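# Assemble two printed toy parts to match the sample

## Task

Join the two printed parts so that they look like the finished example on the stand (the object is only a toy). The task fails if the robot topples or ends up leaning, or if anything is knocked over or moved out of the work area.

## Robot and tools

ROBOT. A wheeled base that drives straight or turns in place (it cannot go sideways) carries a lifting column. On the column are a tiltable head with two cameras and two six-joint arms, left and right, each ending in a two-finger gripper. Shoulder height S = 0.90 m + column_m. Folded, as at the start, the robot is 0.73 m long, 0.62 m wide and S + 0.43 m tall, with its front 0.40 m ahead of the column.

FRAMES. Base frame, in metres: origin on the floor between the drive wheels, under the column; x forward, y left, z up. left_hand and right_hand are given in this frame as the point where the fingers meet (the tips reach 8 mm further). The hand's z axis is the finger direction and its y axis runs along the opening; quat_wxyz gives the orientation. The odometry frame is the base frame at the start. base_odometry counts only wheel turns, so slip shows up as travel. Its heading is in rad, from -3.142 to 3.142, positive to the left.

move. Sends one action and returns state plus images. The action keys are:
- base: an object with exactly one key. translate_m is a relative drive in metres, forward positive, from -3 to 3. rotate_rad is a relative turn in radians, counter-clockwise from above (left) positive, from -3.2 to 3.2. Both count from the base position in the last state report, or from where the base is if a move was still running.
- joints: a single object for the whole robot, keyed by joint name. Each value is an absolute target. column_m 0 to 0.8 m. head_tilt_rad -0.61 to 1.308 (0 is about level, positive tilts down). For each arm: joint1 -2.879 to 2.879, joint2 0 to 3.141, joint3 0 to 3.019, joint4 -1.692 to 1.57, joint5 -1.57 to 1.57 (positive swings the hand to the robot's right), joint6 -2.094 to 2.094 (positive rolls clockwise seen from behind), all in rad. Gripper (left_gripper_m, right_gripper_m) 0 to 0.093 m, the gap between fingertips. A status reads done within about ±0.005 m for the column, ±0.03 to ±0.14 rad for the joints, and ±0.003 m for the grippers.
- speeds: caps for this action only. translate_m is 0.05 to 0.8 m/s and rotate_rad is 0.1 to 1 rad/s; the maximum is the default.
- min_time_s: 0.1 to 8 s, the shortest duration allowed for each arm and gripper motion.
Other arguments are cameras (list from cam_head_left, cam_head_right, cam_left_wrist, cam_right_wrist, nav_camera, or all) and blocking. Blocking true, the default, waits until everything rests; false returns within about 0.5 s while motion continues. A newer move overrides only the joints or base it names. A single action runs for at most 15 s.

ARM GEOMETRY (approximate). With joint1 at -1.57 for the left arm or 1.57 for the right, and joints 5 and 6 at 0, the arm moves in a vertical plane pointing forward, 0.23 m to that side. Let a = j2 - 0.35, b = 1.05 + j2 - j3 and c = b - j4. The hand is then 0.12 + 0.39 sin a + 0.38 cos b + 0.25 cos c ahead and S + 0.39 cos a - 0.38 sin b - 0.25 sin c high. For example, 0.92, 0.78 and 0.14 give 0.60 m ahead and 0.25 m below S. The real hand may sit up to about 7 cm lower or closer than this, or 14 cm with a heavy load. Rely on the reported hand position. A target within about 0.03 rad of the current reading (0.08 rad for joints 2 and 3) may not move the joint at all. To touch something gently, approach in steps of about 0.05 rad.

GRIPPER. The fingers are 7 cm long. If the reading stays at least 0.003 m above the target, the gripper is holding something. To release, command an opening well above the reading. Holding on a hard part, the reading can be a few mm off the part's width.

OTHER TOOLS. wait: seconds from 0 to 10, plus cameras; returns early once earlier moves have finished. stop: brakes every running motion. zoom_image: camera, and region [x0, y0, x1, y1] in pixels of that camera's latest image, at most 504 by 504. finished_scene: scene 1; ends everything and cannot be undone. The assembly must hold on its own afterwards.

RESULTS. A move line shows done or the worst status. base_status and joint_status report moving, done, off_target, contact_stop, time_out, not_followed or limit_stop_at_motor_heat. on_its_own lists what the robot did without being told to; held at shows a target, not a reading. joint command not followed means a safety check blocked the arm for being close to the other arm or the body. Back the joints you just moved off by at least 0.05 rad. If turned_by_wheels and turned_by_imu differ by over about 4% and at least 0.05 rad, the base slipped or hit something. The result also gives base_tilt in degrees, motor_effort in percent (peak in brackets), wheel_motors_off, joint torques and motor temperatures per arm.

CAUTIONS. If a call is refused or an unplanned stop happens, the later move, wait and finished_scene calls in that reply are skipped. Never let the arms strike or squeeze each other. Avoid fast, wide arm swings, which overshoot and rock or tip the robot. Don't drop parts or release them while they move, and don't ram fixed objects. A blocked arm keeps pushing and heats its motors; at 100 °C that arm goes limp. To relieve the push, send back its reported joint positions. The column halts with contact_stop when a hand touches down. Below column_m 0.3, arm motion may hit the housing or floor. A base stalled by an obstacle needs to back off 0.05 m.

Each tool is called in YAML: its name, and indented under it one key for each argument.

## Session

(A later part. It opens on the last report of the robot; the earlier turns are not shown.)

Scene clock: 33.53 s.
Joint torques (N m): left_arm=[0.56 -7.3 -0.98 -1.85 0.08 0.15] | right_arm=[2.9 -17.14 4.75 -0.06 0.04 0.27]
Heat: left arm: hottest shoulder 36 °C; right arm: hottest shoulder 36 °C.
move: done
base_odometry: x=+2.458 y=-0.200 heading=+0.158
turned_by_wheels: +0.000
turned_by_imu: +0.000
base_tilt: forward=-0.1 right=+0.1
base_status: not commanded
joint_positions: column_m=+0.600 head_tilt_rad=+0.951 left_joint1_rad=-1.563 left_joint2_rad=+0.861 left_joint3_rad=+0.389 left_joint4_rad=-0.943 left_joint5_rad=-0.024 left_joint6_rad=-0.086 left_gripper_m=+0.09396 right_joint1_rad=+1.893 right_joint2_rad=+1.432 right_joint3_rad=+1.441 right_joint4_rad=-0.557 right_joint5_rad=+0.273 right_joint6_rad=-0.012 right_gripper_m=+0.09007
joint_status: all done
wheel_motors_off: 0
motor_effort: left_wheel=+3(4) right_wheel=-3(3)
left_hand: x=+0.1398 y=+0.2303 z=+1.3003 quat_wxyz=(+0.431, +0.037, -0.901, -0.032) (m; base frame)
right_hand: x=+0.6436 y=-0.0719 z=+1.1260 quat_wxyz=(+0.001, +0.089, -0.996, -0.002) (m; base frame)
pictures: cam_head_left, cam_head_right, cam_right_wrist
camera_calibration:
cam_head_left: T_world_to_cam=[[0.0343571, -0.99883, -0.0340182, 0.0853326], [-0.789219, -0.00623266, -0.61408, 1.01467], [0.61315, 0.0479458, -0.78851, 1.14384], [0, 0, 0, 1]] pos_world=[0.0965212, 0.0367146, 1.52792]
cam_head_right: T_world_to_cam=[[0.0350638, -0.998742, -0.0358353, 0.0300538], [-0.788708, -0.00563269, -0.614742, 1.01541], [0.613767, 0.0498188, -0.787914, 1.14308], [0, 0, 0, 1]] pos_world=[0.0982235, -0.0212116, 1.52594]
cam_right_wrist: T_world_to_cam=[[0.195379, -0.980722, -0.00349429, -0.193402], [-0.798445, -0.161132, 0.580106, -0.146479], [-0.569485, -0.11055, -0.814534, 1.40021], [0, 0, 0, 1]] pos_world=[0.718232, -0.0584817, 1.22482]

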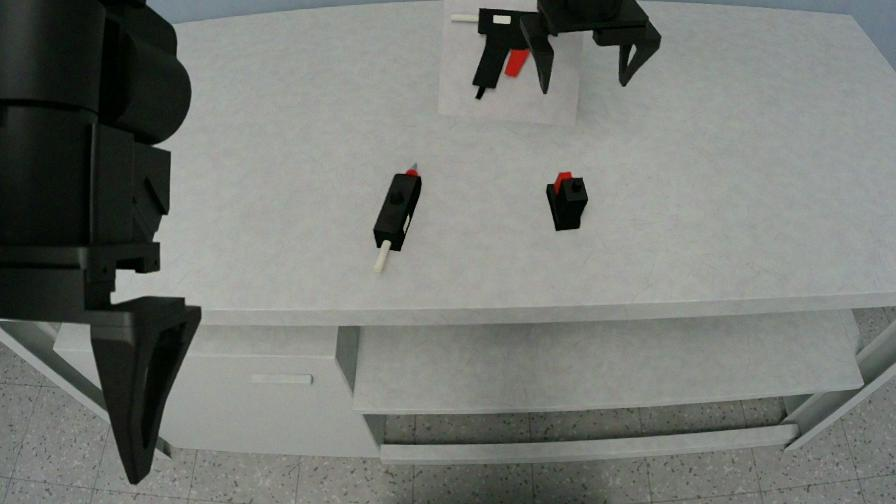

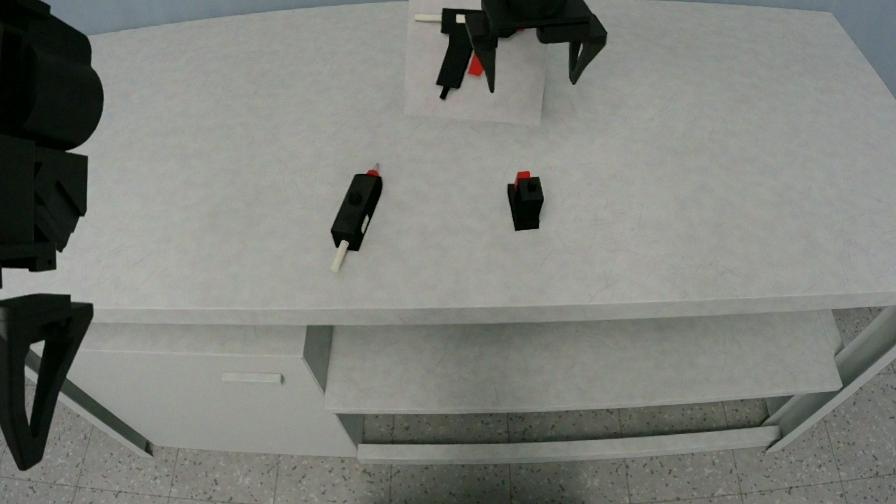

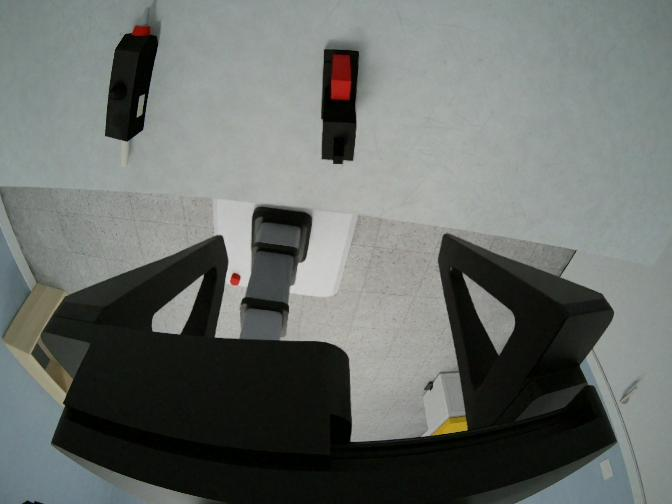

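move:
  joints: {"right_joint1_rad":1.865}

move:
  joints: {"column_m":0.475}
  cameras: ["cam_head_left","cam_head_right","cam_right_wrist"]

zoom_image:
  camera: "cam_right_wrist"
  region: [180, 0, 520, 260]

zoom_image:
  camera: "cam_head_left"
  region: [430, 0, 680, 220]

zoom_image:
  camera: "cam_head_right"
  region: [380, 0, 630, 220]

Scene clock: 35.27 s.
Joint torques (N m): left_arm=[0.62 -7.12 -1.14 -1.74 0.07 0.14] | right_arm=[3.02 -17.44 4.66 -0.17 0.01 0.23]
Heat: left arm: hottest shoulder 36 °C; right arm: hottest shoulder 36 °C.
move: done
base_odometry: x=+2.458 y=-0.200 heading=+0.158
turned_by_wheels: +0.000
turned_by_imu: +0.000
base_tilt: forward=+0.1 right=+0.1
base_status: not commanded
joint_positions: column_m=+0.600 head_tilt_rad=+0.951 left_joint1_rad=-1.563 left_joint2_rad=+0.861 left_joint3_rad=+0.389 left_joint4_rad=-0.943 left_joint5_rad=-0.024 left_joint6_rad=-0.086 left_gripper_m=+0.09396 right_joint1_rad=+1.873 right_joint2_rad=+1.432 right_joint3_rad=+1.441 right_joint4_rad=-0.557 right_joint5_rad=+0.273 right_joint6_rad=-0.012 right_gripper_m=+0.09007
joint_status: all done
wheel_motors_off: 0
motor_effort: left_wheel=+4(4) right_wheel=-3(3)
left_hand: x=+0.1398 y=+0.2303 z=+1.3003 quat_wxyz=(+0.431, +0.037, -0.901, -0.032) (m; base frame)
right_hand: x=+0.6451 y=-0.0845 z=+1.1234 quat_wxyz=(+0.002, +0.084, -0.996, +0.007) (m; base frame)
pictures: none

Scene clock: 37.47 s.
Joint torques (N m): left_arm=[0.38 -7 -1.01 -1.81 0.08 0.15] | right_arm=[2.78 -17.73 4.45 -0.09 0.02 0.31]
Heat: left arm: hottest shoulder 36 °C; right arm: hottest shoulder 36 °C.
move: done
base_odometry: x=+2.458 y=-0.200 heading=+0.158
turned_by_wheels: +0.000
turned_by_imu: +0.000
base_tilt: forward=-0.1 right=-0.1
base_status: not commanded
joint_positions: column_m=+0.475 head_tilt_rad=+0.951 left_joint1_rad=-1.563 left_joint2_rad=+0.861 left_joint3_rad=+0.389 left_joint4_rad=-0.943 left_joint5_rad=-0.024 left_joint6_rad=-0.086 left_gripper_m=+0.09396 right_joint1_rad=+1.873 right_joint2_rad=+1.432 right_joint3_rad=+1.441 right_joint4_rad=-0.557 right_joint5_rad=+0.273 right_joint6_rad=-0.012 right_gripper_m=+0.09007
joint_status: all done
wheel_motors_off: 0
motor_effort: left_wheel=+4(4) right_wheel=-3(3)
left_hand: x=+0.1398 y=+0.2303 z=+1.1753 quat_wxyz=(+0.431, +0.037, -0.901, -0.032) (m; base frame)
right_hand: x=+0.6451 y=-0.0845 z=+0.9984 quat_wxyz=(+0.002, +0.084, -0.996, +0.007) (m; base frame)
pictures: cam_head_left, cam_head_right, cam_right_wrist
camera_calibration:
cam_head_left: T_world_to_cam=[[0.0343571, -0.99883, -0.0340182, 0.0810803], [-0.789219, -0.00623266, -0.61408, 0.93791], [0.61315, 0.0479458, -0.78851, 1.04527], [0, 0, 0, 1]] pos_world=[0.0965212, 0.0367146, 1.40292]
cam_head_right: T_world_to_cam=[[0.0350638, -0.998742, -0.0358353, 0.0255743], [-0.788708, -0.00563269, -0.614742, 0.93857], [0.613767, 0.0498188, -0.787914, 1.04459], [0, 0, 0, 1]] pos_world=[0.0982235, -0.0212116, 1.40094]
cam_right_wrist: T_world_to_cam=[[0.185209, -0.982599, 0.0139944, -0.217455], [-0.800028, -0.142496, 0.582795, -0.0732714], [-0.57066, -0.119135, -0.812499, 1.29374], [0, 0, 0, 1]] pos_world=[0.719939, -0.0699827, 1.09691]

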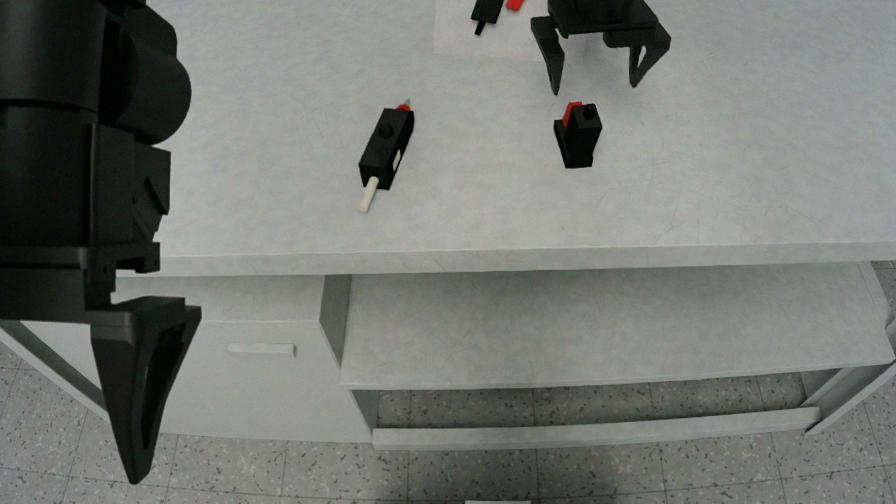

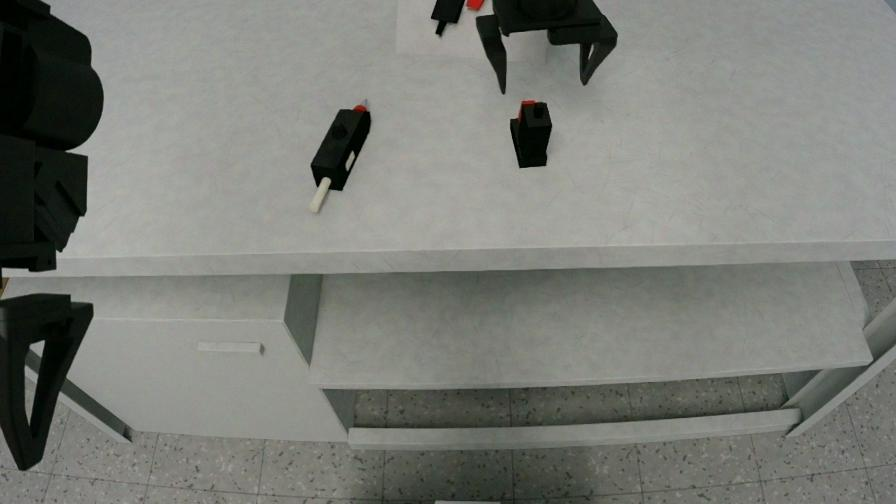

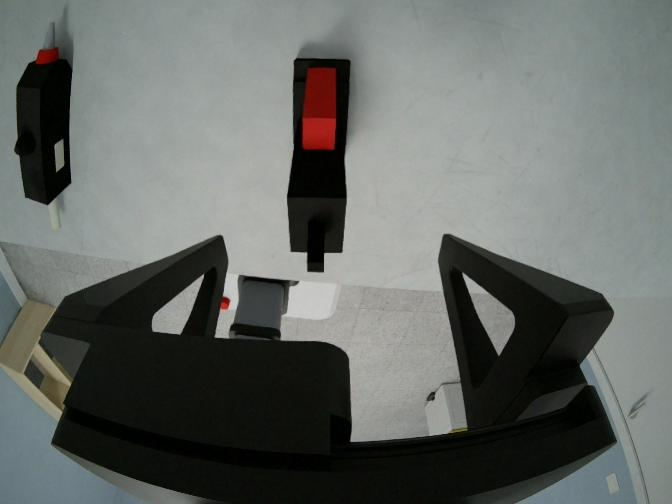

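Scaled by 1.482 from the camera's 672x504 image, which has a finer 960x720 frame.

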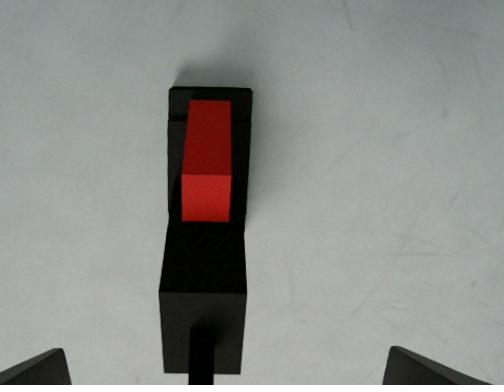

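Scaled by 2.016.

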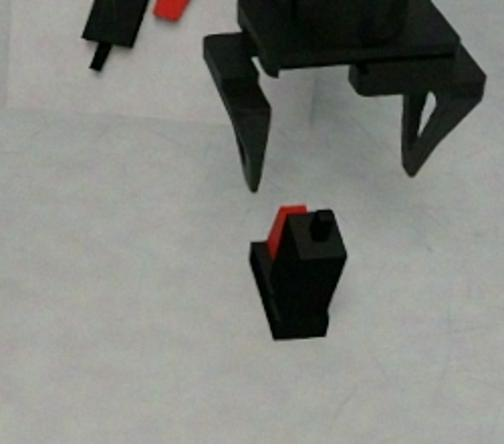

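Scaled by 2.016.

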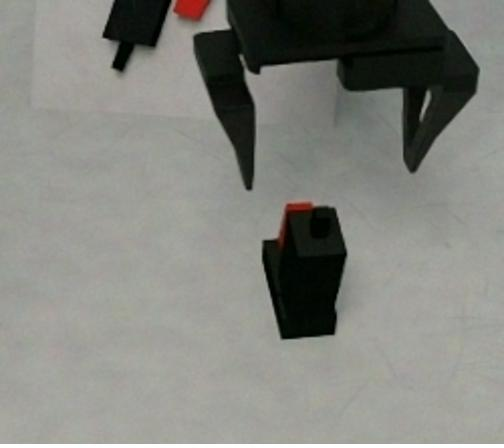

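move:
  base: {"translate_m":0.012}
  speeds: {"translate_m":0.05}

move:
  joints: {"column_m":0.41}
  cameras: ["cam_head_left","cam_head_right","cam_right_wrist"]

zoom_image:
  camera: "cam_head_left"
  region: [430, 0, 680, 220]

Scene clock: 39.60 s.
Joint torques (N m): left_arm=[0.56 -7.53 -1.13 -1.85 0.08 0.15] | right_arm=[2.61 -17.44 4.44 -0.02 0.07 0.25]
Heat: left arm: hottest shoulder 36 °C; right arm: hottest shoulder 36 °C.
move: done
base_odometry: x=+2.470 y=-0.198 heading=+0.159
turned_by_wheels: +0.001
turned_by_imu: +0.001
base_tilt: forward=+0.0 right=-0.2
base_status: done
joint_positions: column_m=+0.475 head_tilt_rad=+0.951 left_joint1_rad=-1.563 left_joint2_rad=+0.861 left_joint3_rad=+0.389 left_joint4_rad=-0.943 left_joint5_rad=-0.024 left_joint6_rad=-0.086 left_gripper_m=+0.09396 right_joint1_rad=+1.872 right_joint2_rad=+1.432 right_joint3_rad=+1.442 right_joint4_rad=-0.558 right_joint5_rad=+0.273 right_joint6_rad=-0.012 right_gripper_m=+0.09007
joint_status: not commanded
wheel_motors_off: 0
motor_effort: left_wheel=+2(35) right_wheel=-1(32)
left_hand: x=+0.1398 y=+0.2303 z=+1.1753 quat_wxyz=(+0.431, +0.037, -0.901, -0.032) (m; base frame)
right_hand: x=+0.6456 y=-0.0847 z=+0.9986 quat_wxyz=(+0.001, +0.083, -0.996, +0.007) (m; base frame)
pictures: none

Scene clock: 41.03 s.
Joint torques (N m): left_arm=[0.38 -7.18 -1.03 -1.7 0.07 0.11] | right_arm=[2.96 -17.08 4.46 0.01 0.04 0.23]
Heat: left arm: hottest shoulder 36 °C; right arm: hottest shoulder 36 °C.
move: done
base_odometry: x=+2.470 y=-0.198 heading=+0.159
turned_by_wheels: +0.000
turned_by_imu: +0.000
base_tilt: forward=+0.0 right=+0.0
base_status: not commanded
joint_positions: column_m=+0.410 head_tilt_rad=+0.951 left_joint1_rad=-1.563 left_joint2_rad=+0.861 left_joint3_rad=+0.389 left_joint4_rad=-0.943 left_joint5_rad=-0.024 left_joint6_rad=-0.086 left_gripper_m=+0.09396 right_joint1_rad=+1.872 right_joint2_rad=+1.432 right_joint3_rad=+1.442 right_joint4_rad=-0.558 right_joint5_rad=+0.273 right_joint6_rad=-0.012 right_gripper_m=+0.09007
joint_status: all done
wheel_motors_off: 0
motor_effort: left_wheel=+2(2) right_wheel=-1(1)
left_hand: x=+0.1398 y=+0.2303 z=+1.1103 quat_wxyz=(+0.431, +0.037, -0.901, -0.032) (m; base frame)
right_hand: x=+0.6456 y=-0.0847 z=+0.9336 quat_wxyz=(+0.001, +0.083, -0.996, +0.007) (m; base frame)
pictures: cam_head_left, cam_head_right, cam_right_wrist
camera_calibration:
cam_head_left: T_world_to_cam=[[0.0343457, -0.99883, -0.0340315, 0.078888], [-0.78944, -0.00623275, -0.613796, 0.897637], [0.612866, 0.0479471, -0.788731, 0.994342], [0, 0, 0, 1]] pos_world=[0.096523, 0.0367146, 1.33792]
cam_head_right: T_world_to_cam=[[0.0350517, -0.998742, -0.0358489, 0.0232643], [-0.78893, -0.00563278, -0.614458, 0.898255], [0.613483, 0.0498201, -0.788135, 0.993701], [0, 0, 0, 1]] pos_world=[0.0982255, -0.0212116, 1.33594]
cam_right_wrist: T_world_to_cam=[[0.184938, -0.982645, 0.014357, -0.217021], [-0.800256, -0.1421, 0.582578, -0.0347766], [-0.570428, -0.11923, -0.812648, 1.24141], [0, 0, 0, 1]] pos_world=[0.72044, -0.0701827, 1.03221]

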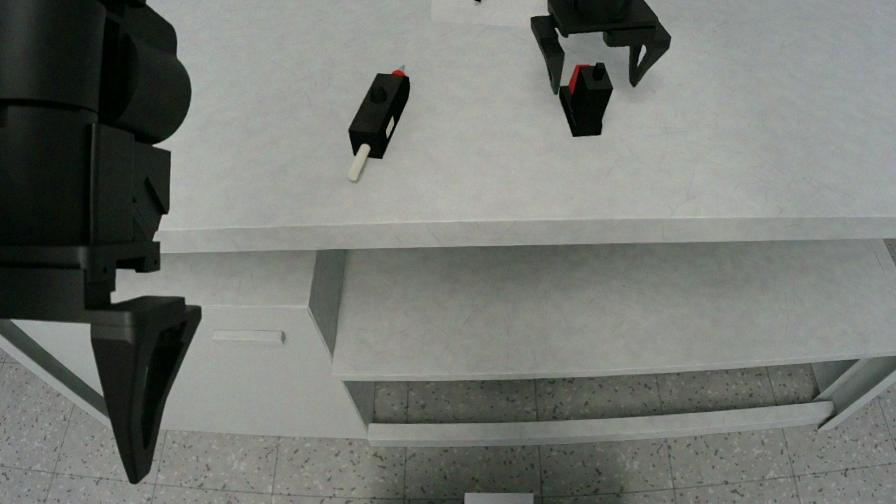

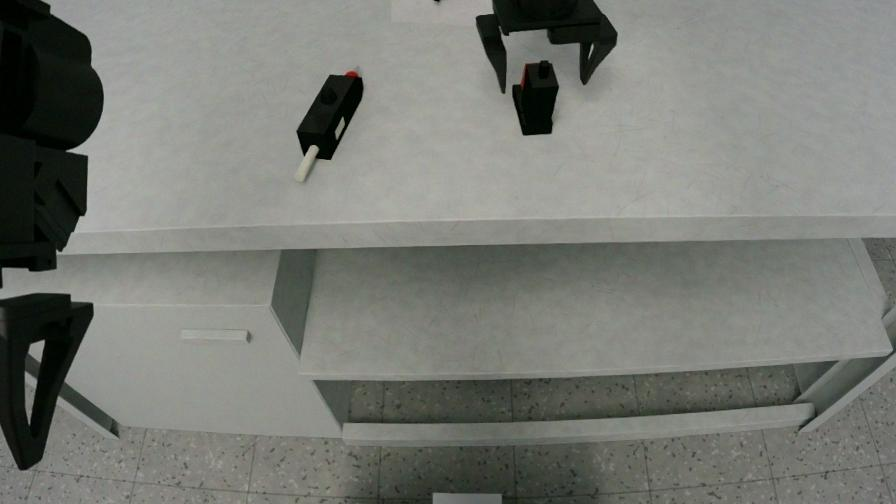

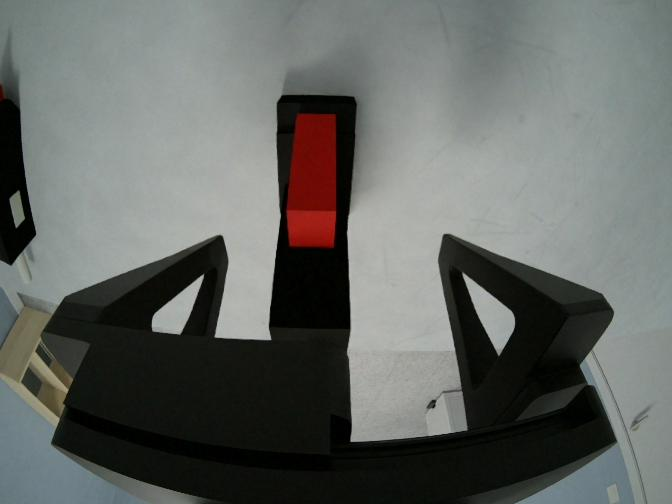

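Scaled by 2.016.

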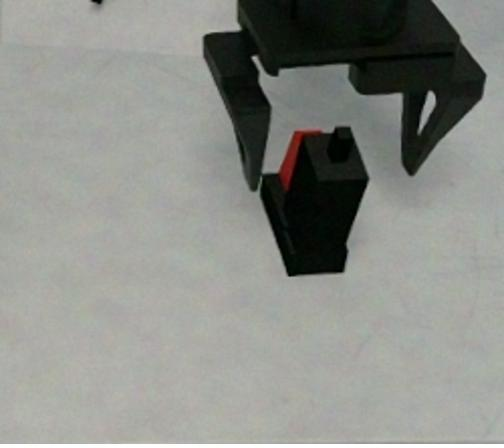

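move:
  base: {"translate_m":-0.018}
  speeds: {"translate_m":0.05}
  joints: {"right_joint1_rad":1.89}

move:
  joints: {"right_gripper_m":0.055}
  min_time_s: 2
  cameras: ["cam_head_left","cam_head_right","cam_right_wrist"]

zoom_image:
  camera: "cam_head_left"
  region: [430, 0, 680, 220]

Scene clock: 42.73 s.
Joint torques (N m): left_arm=[0.21 -6.95 -1.17 -1.59 0.09 0.19] | right_arm=[4.42 -17.79 4.6 -0.2 0.03 0.22]
Heat: left arm: hottest shoulder 36 °C; right arm: hottest shoulder 36 °C.
move: done
base_odometry: x=+2.452 y=-0.201 heading=+0.157
turned_by_wheels: -0.001
turned_by_imu: -0.001
base_tilt: forward=-0.1 right=-0.1
base_status: done
joint_positions: column_m=+0.410 head_tilt_rad=+0.951 left_joint1_rad=-1.563 left_joint2_rad=+0.861 left_joint3_rad=+0.387 left_joint4_rad=-0.943 left_joint5_rad=-0.024 left_joint6_rad=-0.086 left_gripper_m=+0.09396 right_joint1_rad=+1.877 right_joint2_rad=+1.432 right_joint3_rad=+1.443 right_joint4_rad=-0.558 right_joint5_rad=+0.273 right_joint6_rad=-0.012 right_gripper_m=+0.09007
joint_status: all done
wheel_motors_off: 0
motor_effort: left_wheel=+0(29) right_wheel=+1(36)
left_hand: x=+0.1388 y=+0.2303 z=+1.1106 quat_wxyz=(+0.432, +0.037, -0.901, -0.032) (m; base frame)
right_hand: x=+0.6459 y=-0.0821 z=+0.9343 quat_wxyz=(+0.001, +0.084, -0.996, +0.005) (m; base frame)
pictures: none

Scene clock: 45.03 s.
Joint torques (N m): left_arm=[0.21 -6.83 -0.84 -1.61 0.06 0.18] | right_arm=[4.25 -17.44 4.49 0.01 0.03 0.28]
Heat: left arm: hottest shoulder 36 °C; right arm: hottest shoulder 36 °C.
move: done
base_odometry: x=+2.452 y=-0.201 heading=+0.157
turned_by_wheels: +0.000
turned_by_imu: +0.000
base_tilt: forward=+0.0 right=+0.0
base_status: not commanded
joint_positions: column_m=+0.410 head_tilt_rad=+0.951 left_joint1_rad=-1.563 left_joint2_rad=+0.861 left_joint3_rad=+0.387 left_joint4_rad=-0.943 left_joint5_rad=-0.024 left_joint6_rad=-0.086 left_gripper_m=+0.09396 right_joint1_rad=+1.877 right_joint2_rad=+1.432 right_joint3_rad=+1.443 right_joint4_rad=-0.558 right_joint5_rad=+0.273 right_joint6_rad=-0.012 right_gripper_m=+0.05507
joint_status: all done
wheel_motors_off: 0
motor_effort: left_wheel=+0(1) right_wheel=+1(2)
left_hand: x=+0.1388 y=+0.2303 z=+1.1106 quat_wxyz=(+0.432, +0.037, -0.901, -0.032) (m; base frame)
right_hand: x=+0.6459 y=-0.0821 z=+0.9343 quat_wxyz=(+0.001, +0.084, -0.996, +0.005) (m; base frame)
pictures: cam_head_left, cam_head_right, cam_right_wrist
camera_calibration:
cam_head_left: T_world_to_cam=[[0.0343402, -0.99883, -0.0340355, 0.0788904], [-0.789527, -0.00623271, -0.613685, 0.897436], [0.612755, 0.047946, -0.788817, 0.994388], [0, 0, 0, 1]] pos_world=[0.0965237, 0.0367146, 1.33782]
cam_head_right: T_world_to_cam=[[0.035046, -0.998742, -0.035853, 0.0232703], [-0.789016, -0.00563275, -0.614347, 0.898116], [0.613372, 0.049819, -0.788221, 0.993826], [0, 0, 0, 1]] pos_world=[0.0982262, -0.0212116, 1.33594]
cam_right_wrist: T_world_to_cam=[[0.186696, -0.982359, 0.0107653, -0.212346], [-0.800621, -0.145788, 0.581164, -0.0332851], [-0.569343, -0.11712, -0.813715, 1.24291], [0, 0, 0, 1]] pos_world=[0.720639, -0.0678822, 1.03301]

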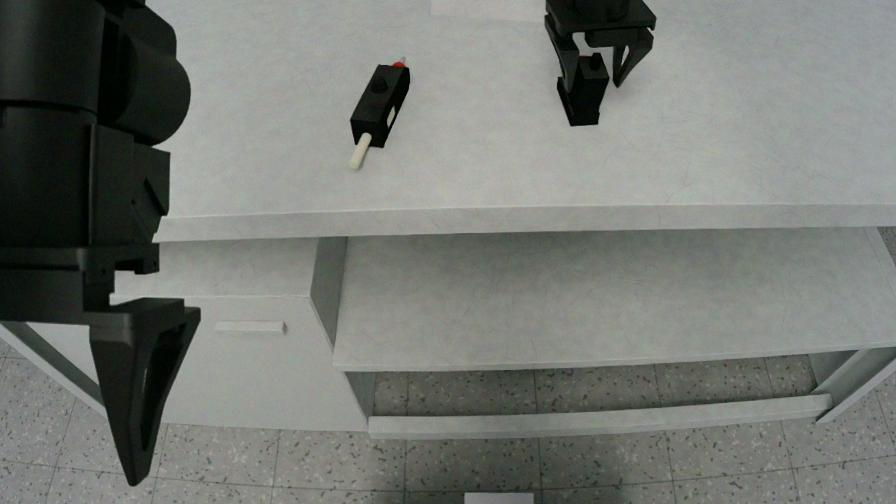

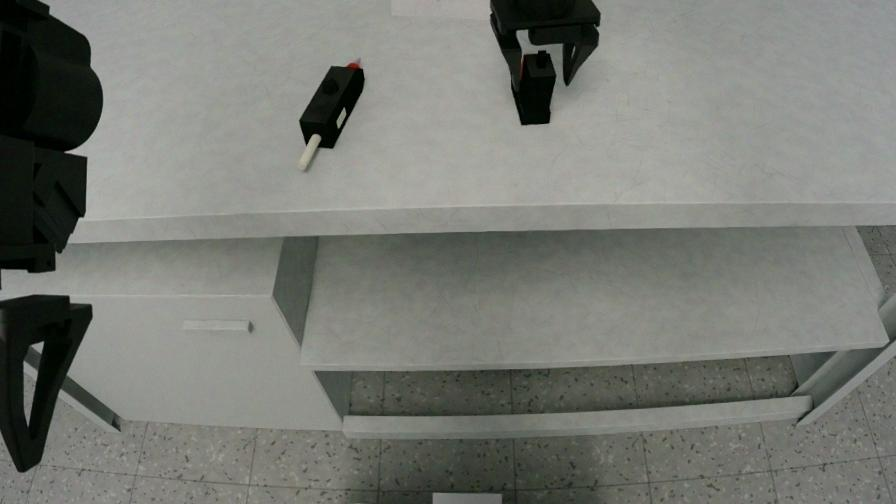

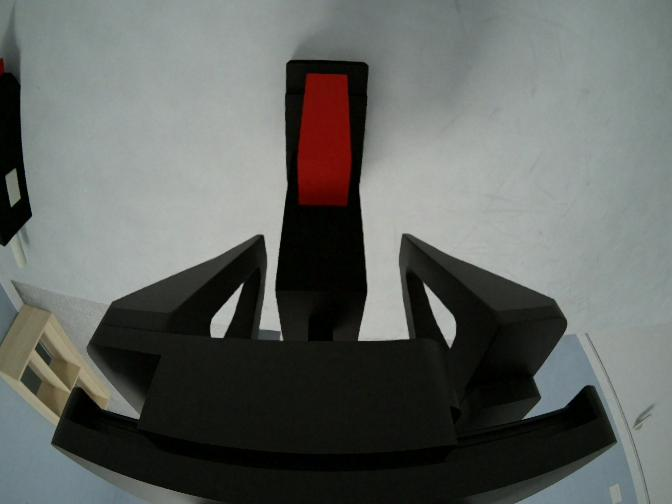

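Scaled by 2.016.

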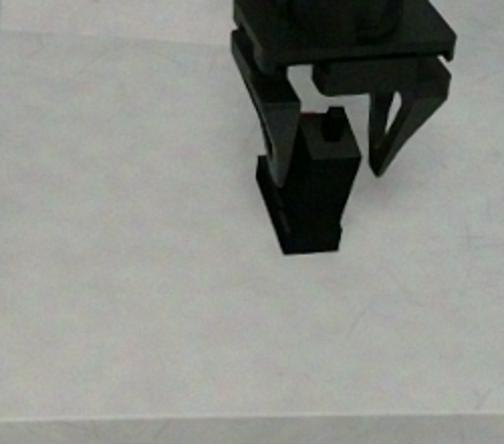

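move:
  base: {"translate_m":-0.009}
  speeds: {"translate_m":0.05}

move:
  joints: {"right_gripper_m":0.015}
  min_time_s: 4
  cameras: ["cam_head_left","cam_head_right","cam_right_wrist"]

zoom_image:
  camera: "cam_head_left"
  region: [430, 0, 680, 220]

Scene clock: 46.43 s.
Joint torques (N m): left_arm=[0.62 -6.83 -0.99 -1.7 0.06 0.15] | right_arm=[3.66 -17.44 4.37 -0.02 0.04 0.28]
Heat: left arm: hottest shoulder 36 °C; right arm: hottest shoulder 36 °C.
move: done
base_odometry: x=+2.443 y=-0.202 heading=+0.156
turned_by_wheels: -0.001
turned_by_imu: -0.001
base_tilt: forward=+0.0 right=+0.0
base_status: done
joint_positions: column_m=+0.410 head_tilt_rad=+0.951 left_joint1_rad=-1.563 left_joint2_rad=+0.861 left_joint3_rad=+0.388 left_joint4_rad=-0.943 left_joint5_rad=-0.024 left_joint6_rad=-0.086 left_gripper_m=+0.09396 right_joint1_rad=+1.877 right_joint2_rad=+1.432 right_joint3_rad=+1.444 right_joint4_rad=-0.558 right_joint5_rad=+0.273 right_joint6_rad=-0.012 right_gripper_m=+0.05507
joint_status: not commanded
wheel_motors_off: 0
motor_effort: left_wheel=-1(34) right_wheel=+1(28)
left_hand: x=+0.1394 y=+0.2303 z=+1.1104 quat_wxyz=(+0.431, +0.037, -0.901, -0.032) (m; base frame)
right_hand: x=+0.6466 y=-0.0818 z=+0.9346 quat_wxyz=(+0.000, +0.084, -0.996, +0.005) (m; base frame)
pictures: none

Scene clock: 50.73 s.
Joint torques (N m): left_arm=[0.5 -7.47 -1.11 -1.66 0.05 0.14] | right_arm=[4.78 -17.32 4.41 -0.12 0.01 0.28]
Heat: left arm: hottest shoulder 36 °C; right arm: hottest shoulder 36 °C.
move: off_target
base_odometry: x=+2.443 y=-0.202 heading=+0.156
turned_by_wheels: +0.000
turned_by_imu: +0.000
base_tilt: forward=+0.0 right=+0.1
base_status: not commanded
joint_positions: column_m=+0.410 head_tilt_rad=+0.951 left_joint1_rad=-1.563 left_joint2_rad=+0.861 left_joint3_rad=+0.388 left_joint4_rad=-0.943 left_joint5_rad=-0.024 left_joint6_rad=-0.086 left_gripper_m=+0.09396 right_joint1_rad=+1.877 right_joint2_rad=+1.432 right_joint3_rad=+1.444 right_joint4_rad=-0.558 right_joint5_rad=+0.273 right_joint6_rad=-0.012 right_gripper_m=+0.02663
joint_status: right_gripper_m off_target (ended at +0.02666, target +0.01500)
wheel_motors_off: 0
motor_effort: left_wheel=-1(2) right_wheel=+1(2)
left_hand: x=+0.1394 y=+0.2303 z=+1.1104 quat_wxyz=(+0.431, +0.037, -0.901, -0.032) (m; base frame)
right_hand: x=+0.6466 y=-0.0818 z=+0.9346 quat_wxyz=(+0.000, +0.084, -0.996, +0.005) (m; base frame)
pictures: cam_head_left, cam_head_right, cam_right_wrist
camera_calibration:
cam_head_left: T_world_to_cam=[[0.0343402, -0.99883, -0.0340355, 0.0788904], [-0.789527, -0.00623271, -0.613685, 0.897436], [0.612755, 0.047946, -0.788817, 0.994388], [0, 0, 0, 1]] pos_world=[0.0965237, 0.0367146, 1.33782]
cam_head_right: T_world_to_cam=[[0.035046, -0.998742, -0.035853, 0.0232703], [-0.789016, -0.00563275, -0.614347, 0.898116], [0.613372, 0.049819, -0.788221, 0.993826], [0, 0, 0, 1]] pos_world=[0.0982262, -0.0212116, 1.33594]
cam_right_wrist: T_world_to_cam=[[0.186609, -0.982378, 0.0105433, -0.211956], [-0.801285, -0.145982, 0.580199, -0.0316242], [-0.568436, -0.116718, -0.814406, 1.24363], [0, 0, 0, 1]] pos_world=[0.721139, -0.067682, 1.03341]

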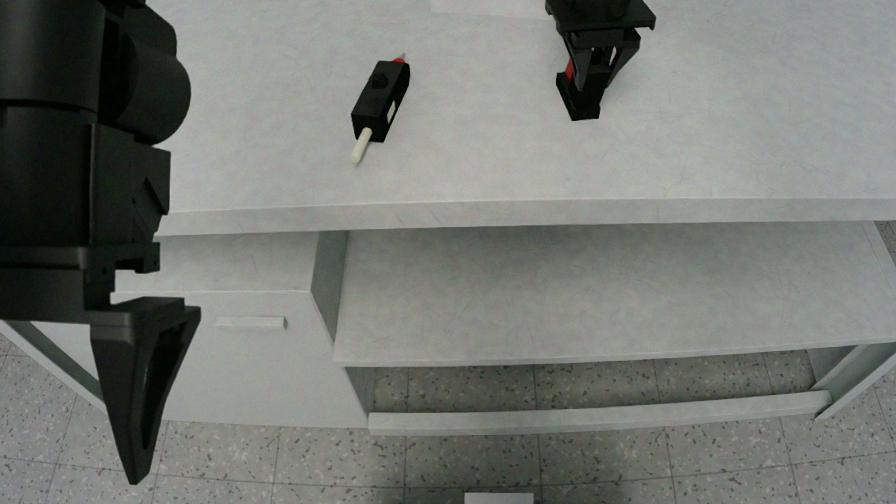

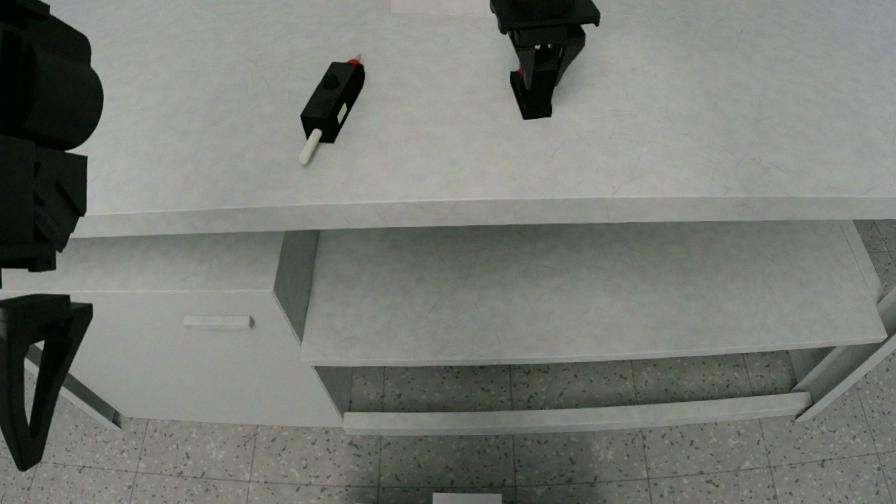

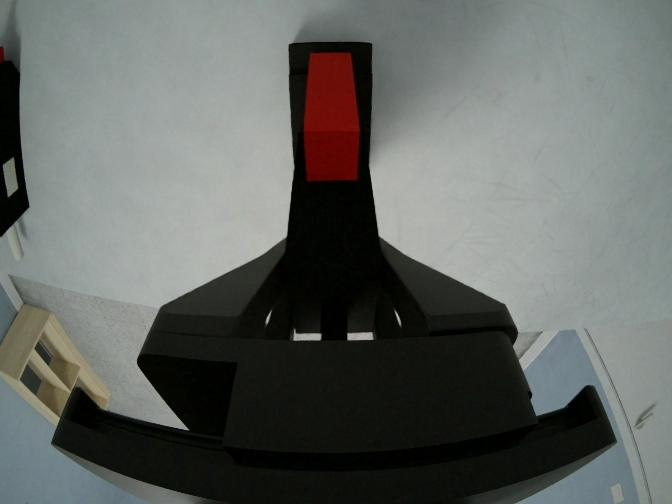

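Scaled by 2.016.

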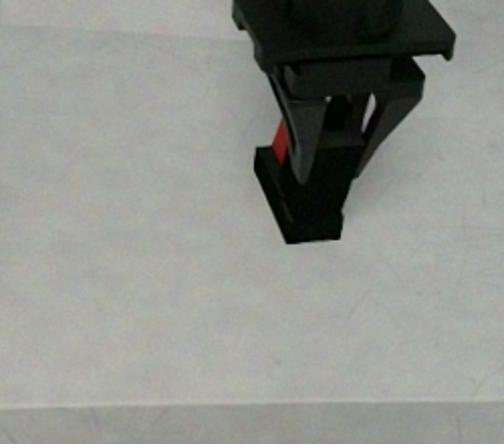

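move:
  joints: {"column_m":0.53}
  cameras: ["cam_head_left","cam_head_right","cam_right_wrist"]

zoom_image:
  camera: "cam_head_left"
  region: [340, 100, 460, 220]

zoom_image:
  camera: "cam_head_right"
  region: [290, 100, 410, 220]

zoom_image:
  camera: "cam_head_left"
  region: [500, 0, 680, 160]

zoom_image:
  camera: "cam_right_wrist"
  region: [0, 0, 480, 280]

Scene clock: 56.50 s.
Joint torques (N m): left_arm=[0.85 -6.65 -0.98 -1.7 0.1 0.16] | right_arm=[4.54 -16.85 4.53 -0.2 0.03 0.27]
Heat: left arm: hottest shoulder 36 °C; right arm: hottest shoulder 37 °C.
move: done
base_odometry: x=+2.443 y=-0.202 heading=+0.156
turned_by_wheels: +0.000
turned_by_imu: +0.001
base_tilt: forward=-0.1 right=+0.1
base_status: not commanded
joint_positions: column_m=+0.530 head_tilt_rad=+0.951 left_joint1_rad=-1.563 left_joint2_rad=+0.861 left_joint3_rad=+0.388 left_joint4_rad=-0.943 left_joint5_rad=-0.024 left_joint6_rad=-0.086 left_gripper_m=+0.09396 right_joint1_rad=+1.877 right_joint2_rad=+1.432 right_joint3_rad=+1.444 right_joint4_rad=-0.558 right_joint5_rad=+0.273 right_joint6_rad=-0.012 right_gripper_m=+0.02663
joint_status: all done
wheel_motors_off: 0
motor_effort: left_wheel=-2(2) right_wheel=+1(2)
left_hand: x=+0.1394 y=+0.2303 z=+1.2302 quat_wxyz=(+0.431, +0.037, -0.901, -0.032) (m; base frame)
right_hand: x=+0.6464 y=-0.0818 z=+1.0542 quat_wxyz=(+0.000, +0.084, -0.996, +0.005) (m; base frame)
pictures: cam_head_left, cam_head_right, cam_right_wrist
camera_calibration:
cam_head_left: T_world_to_cam=[[0.0343402, -0.99883, -0.0340355, 0.0829713], [-0.789527, -0.00623271, -0.613685, 0.971016], [0.612755, 0.047946, -0.788817, 1.08897], [0, 0, 0, 1]] pos_world=[0.0965237, 0.0367146, 1.45772]
cam_head_right: T_world_to_cam=[[0.035046, -0.998742, -0.035853, 0.0275654], [-0.789016, -0.00563275, -0.614347, 0.971714], [0.613372, 0.049819, -0.788221, 1.08826], [0, 0, 0, 1]] pos_world=[0.0982262, -0.0212116, 1.45574]
cam_right_wrist: T_world_to_cam=[[0.186679, -0.982364, 0.0105468, -0.213154], [-0.801064, -0.145994, 0.580502, -0.101591], [-0.568724, -0.116816, -0.814191, 1.34095], [0, 0, 0, 1]] pos_world=[0.721039, -0.067582, 1.15301]

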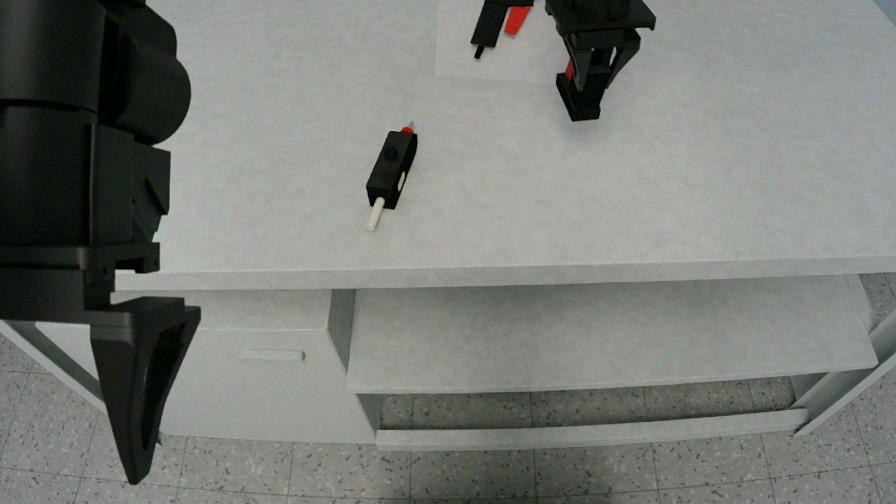

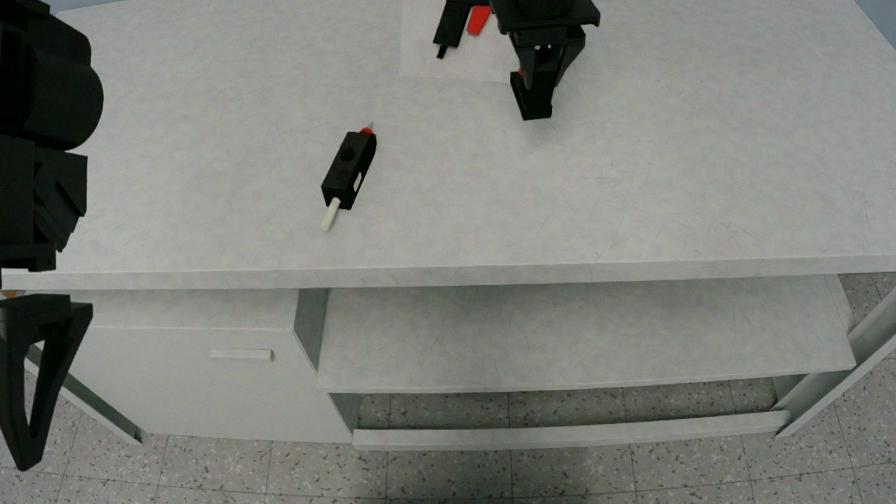

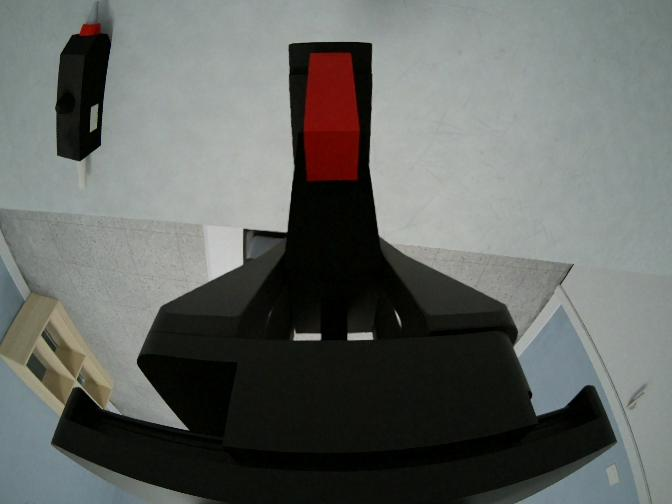

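Scaled by 4.200.

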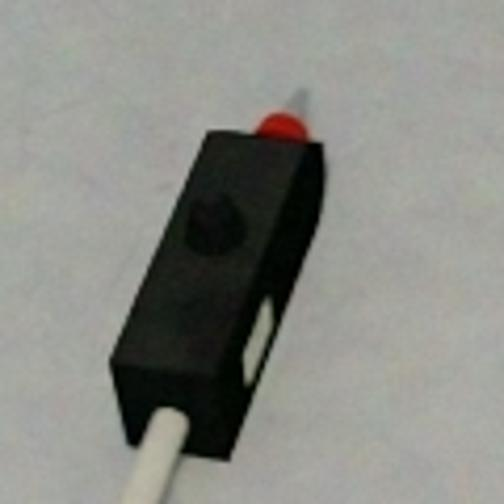

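Scaled by 4.200.

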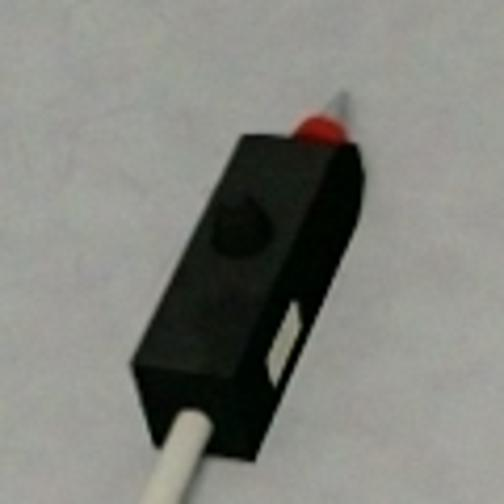

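Scaled by 2.800.

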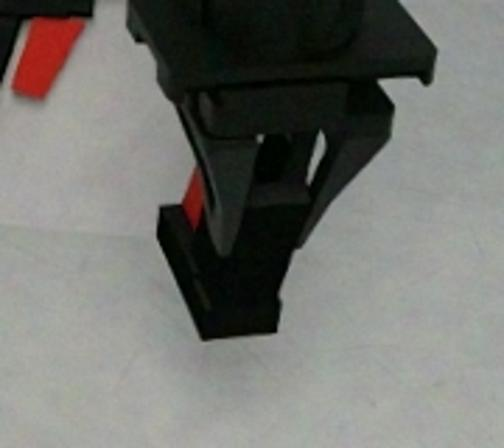

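Scaled by 1.050 from the camera's 672x504 image, which has a finer 960x720 frame.

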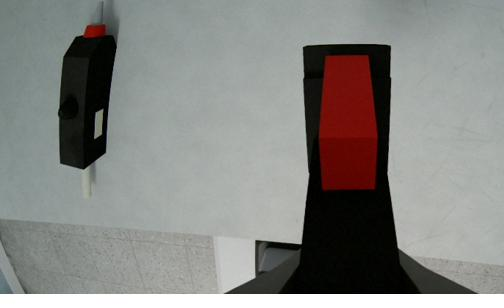

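move:
  joints: {"column_m":0.56}

move:
  joints: {"right_joint1_rad":2.305,"right_joint2_rad":1.77,"right_joint3_rad":1.85,"right_joint4_rad":-0.714,"right_joint5_rad":0.619,"right_joint6_rad":0.611}
  min_time_s: 4
  cameras: ["cam_head_left","cam_head_right","cam_right_wrist"]

zoom_image:
  camera: "cam_head_left"
  region: [300, 60, 500, 260]

zoom_image:
  camera: "cam_head_right"
  region: [250, 60, 450, 260]

zoom_image:
  camera: "cam_right_wrist"
  region: [180, 0, 480, 300]

Scene clock: 62.03 s.
Joint torques (N m): left_arm=[0.67 -6.89 -1.05 -1.68 0.07 0.14] | right_arm=[4.01 -17.79 4.41 -0.14 0.08 0.22]
Heat: left arm: hottest shoulder 36 °C; right arm: hottest shoulder 37 °C.
move: done
base_odometry: x=+2.443 y=-0.202 heading=+0.156
turned_by_wheels: +0.000
turned_by_imu: +0.000
base_tilt: forward=-0.1 right=+0.1
base_status: not commanded
joint_positions: column_m=+0.560 head_tilt_rad=+0.951 left_joint1_rad=-1.563 left_joint2_rad=+0.861 left_joint3_rad=+0.388 left_joint4_rad=-0.943 left_joint5_rad=-0.024 left_joint6_rad=-0.086 left_gripper_m=+0.09396 right_joint1_rad=+1.877 right_joint2_rad=+1.432 right_joint3_rad=+1.444 right_joint4_rad=-0.558 right_joint5_rad=+0.273 right_joint6_rad=-0.012 right_gripper_m=+0.02663
joint_status: all done
wheel_motors_off: 0
motor_effort: left_wheel=-2(2) right_wheel=+1(2)
left_hand: x=+0.1394 y=+0.2303 z=+1.2603 quat_wxyz=(+0.431, +0.037, -0.901, -0.032) (m; base frame)
right_hand: x=+0.6464 y=-0.0818 z=+1.0842 quat_wxyz=(+0.000, +0.084, -0.996, +0.005) (m; base frame)
pictures: none

Scene clock: 66.33 s.
Joint torques (N m): left_arm=[0.32 -7.3 -1.17 -1.81 0.09 0.14] | right_arm=[10.75 -15.91 5.96 -0.25 0.14 0.33]
Heat: left arm: hottest shoulder 36 °C; right arm: hottest shoulder 37 °C.
move: done
base_odometry: x=+2.443 y=-0.202 heading=+0.156
turned_by_wheels: +0.000
turned_by_imu: +0.000
base_tilt: forward=-0.1 right=+0.1
base_status: not commanded
joint_positions: column_m=+0.560 head_tilt_rad=+0.951 left_joint1_rad=-1.563 left_joint2_rad=+0.861 left_joint3_rad=+0.388 left_joint4_rad=-0.943 left_joint5_rad=-0.024 left_joint6_rad=-0.086 left_gripper_m=+0.09396 right_joint1_rad=+2.277 right_joint2_rad=+1.769 right_joint3_rad=+1.813 right_joint4_rad=-0.706 right_joint5_rad=+0.616 right_joint6_rad=+0.599 right_gripper_m=+0.02663
joint_status: all done
wheel_motors_off: 0
motor_effort: left_wheel=-2(3) right_wheel=+2(2)
left_hand: x=+0.1394 y=+0.2303 z=+1.2603 quat_wxyz=(+0.431, +0.037, -0.901, -0.032) (m; base frame)
right_hand: x=+0.6272 y=+0.1622 z=+1.0742 quat_wxyz=(+0.000, -0.094, -0.996, +0.011) (m; base frame)
pictures: cam_head_left, cam_head_right, cam_right_wrist
camera_calibration:
cam_head_left: T_world_to_cam=[[0.0343402, -0.99883, -0.0340355, 0.0839923], [-0.789527, -0.00623271, -0.613685, 0.989427], [0.612755, 0.047946, -0.788817, 1.11263], [0, 0, 0, 1]] pos_world=[0.0965237, 0.0367146, 1.48772]
cam_head_right: T_world_to_cam=[[0.035046, -0.998742, -0.035853, 0.028641], [-0.789016, -0.00563275, -0.614347, 0.990145], [0.613372, 0.049819, -0.788221, 1.1119], [0, 0, 0, 1]] pos_world=[0.0982262, -0.0212116, 1.48574]
cam_right_wrist: T_world_to_cam=[[-0.168461, -0.985434, 0.0232386, 0.239552], [-0.802269, 0.15077, 0.577609, -0.137246], [-0.5727, 0.0786613, -0.815982, 1.34744], [0, 0, 0, 1]] pos_world=[0.701926, 0.150764, 1.1732]

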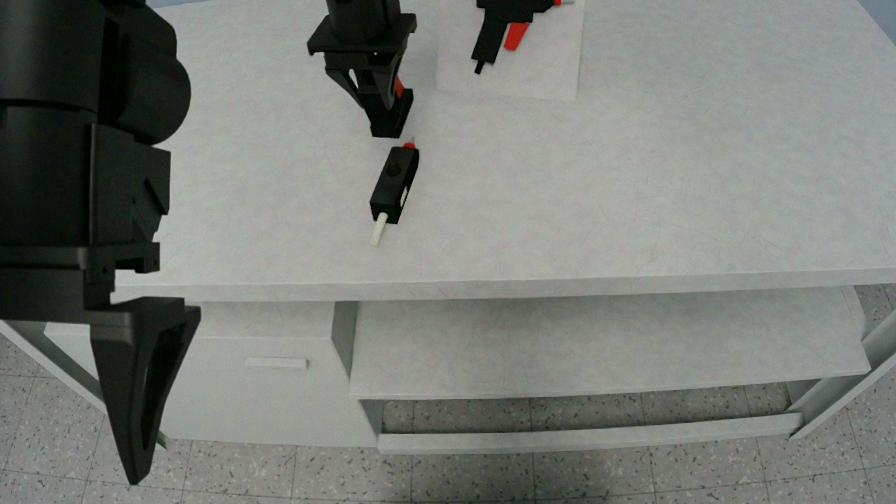

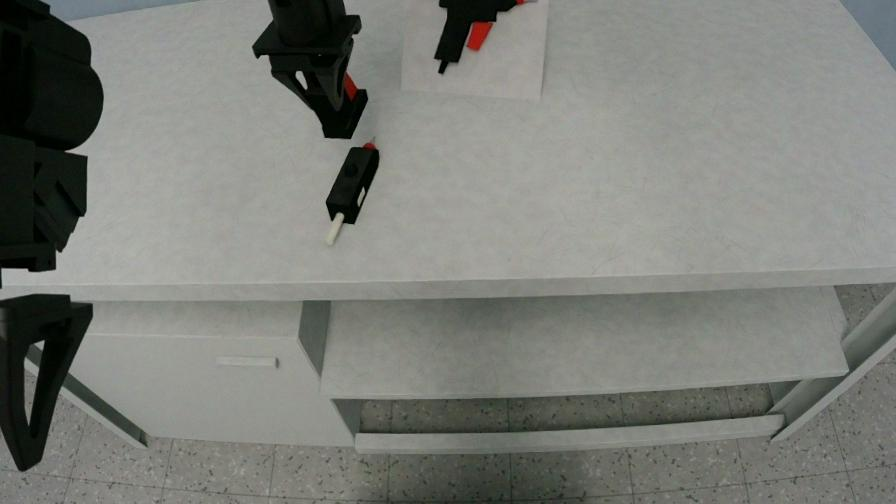

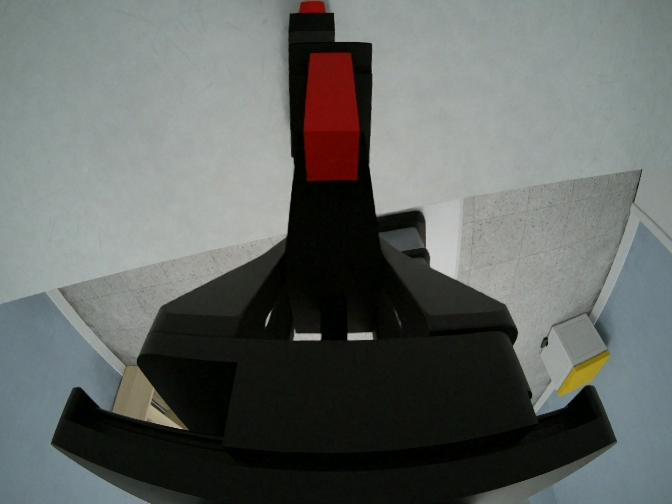

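Scaled by 2.520.

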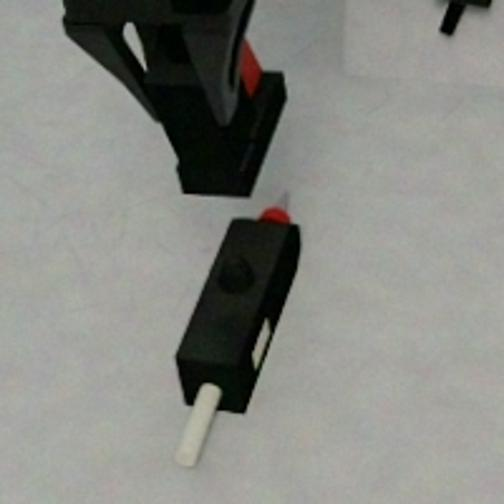

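Scaled by 2.520.

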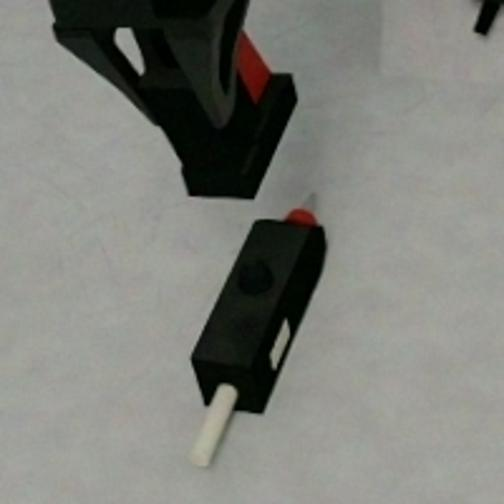

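Scaled by 1.680 from the camera's 672x504 image, which has a finer 960x720 frame.

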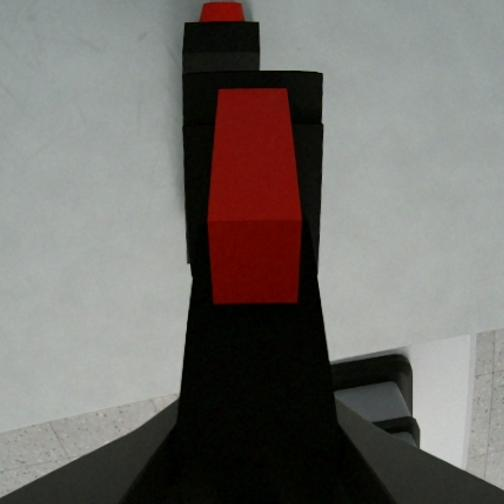

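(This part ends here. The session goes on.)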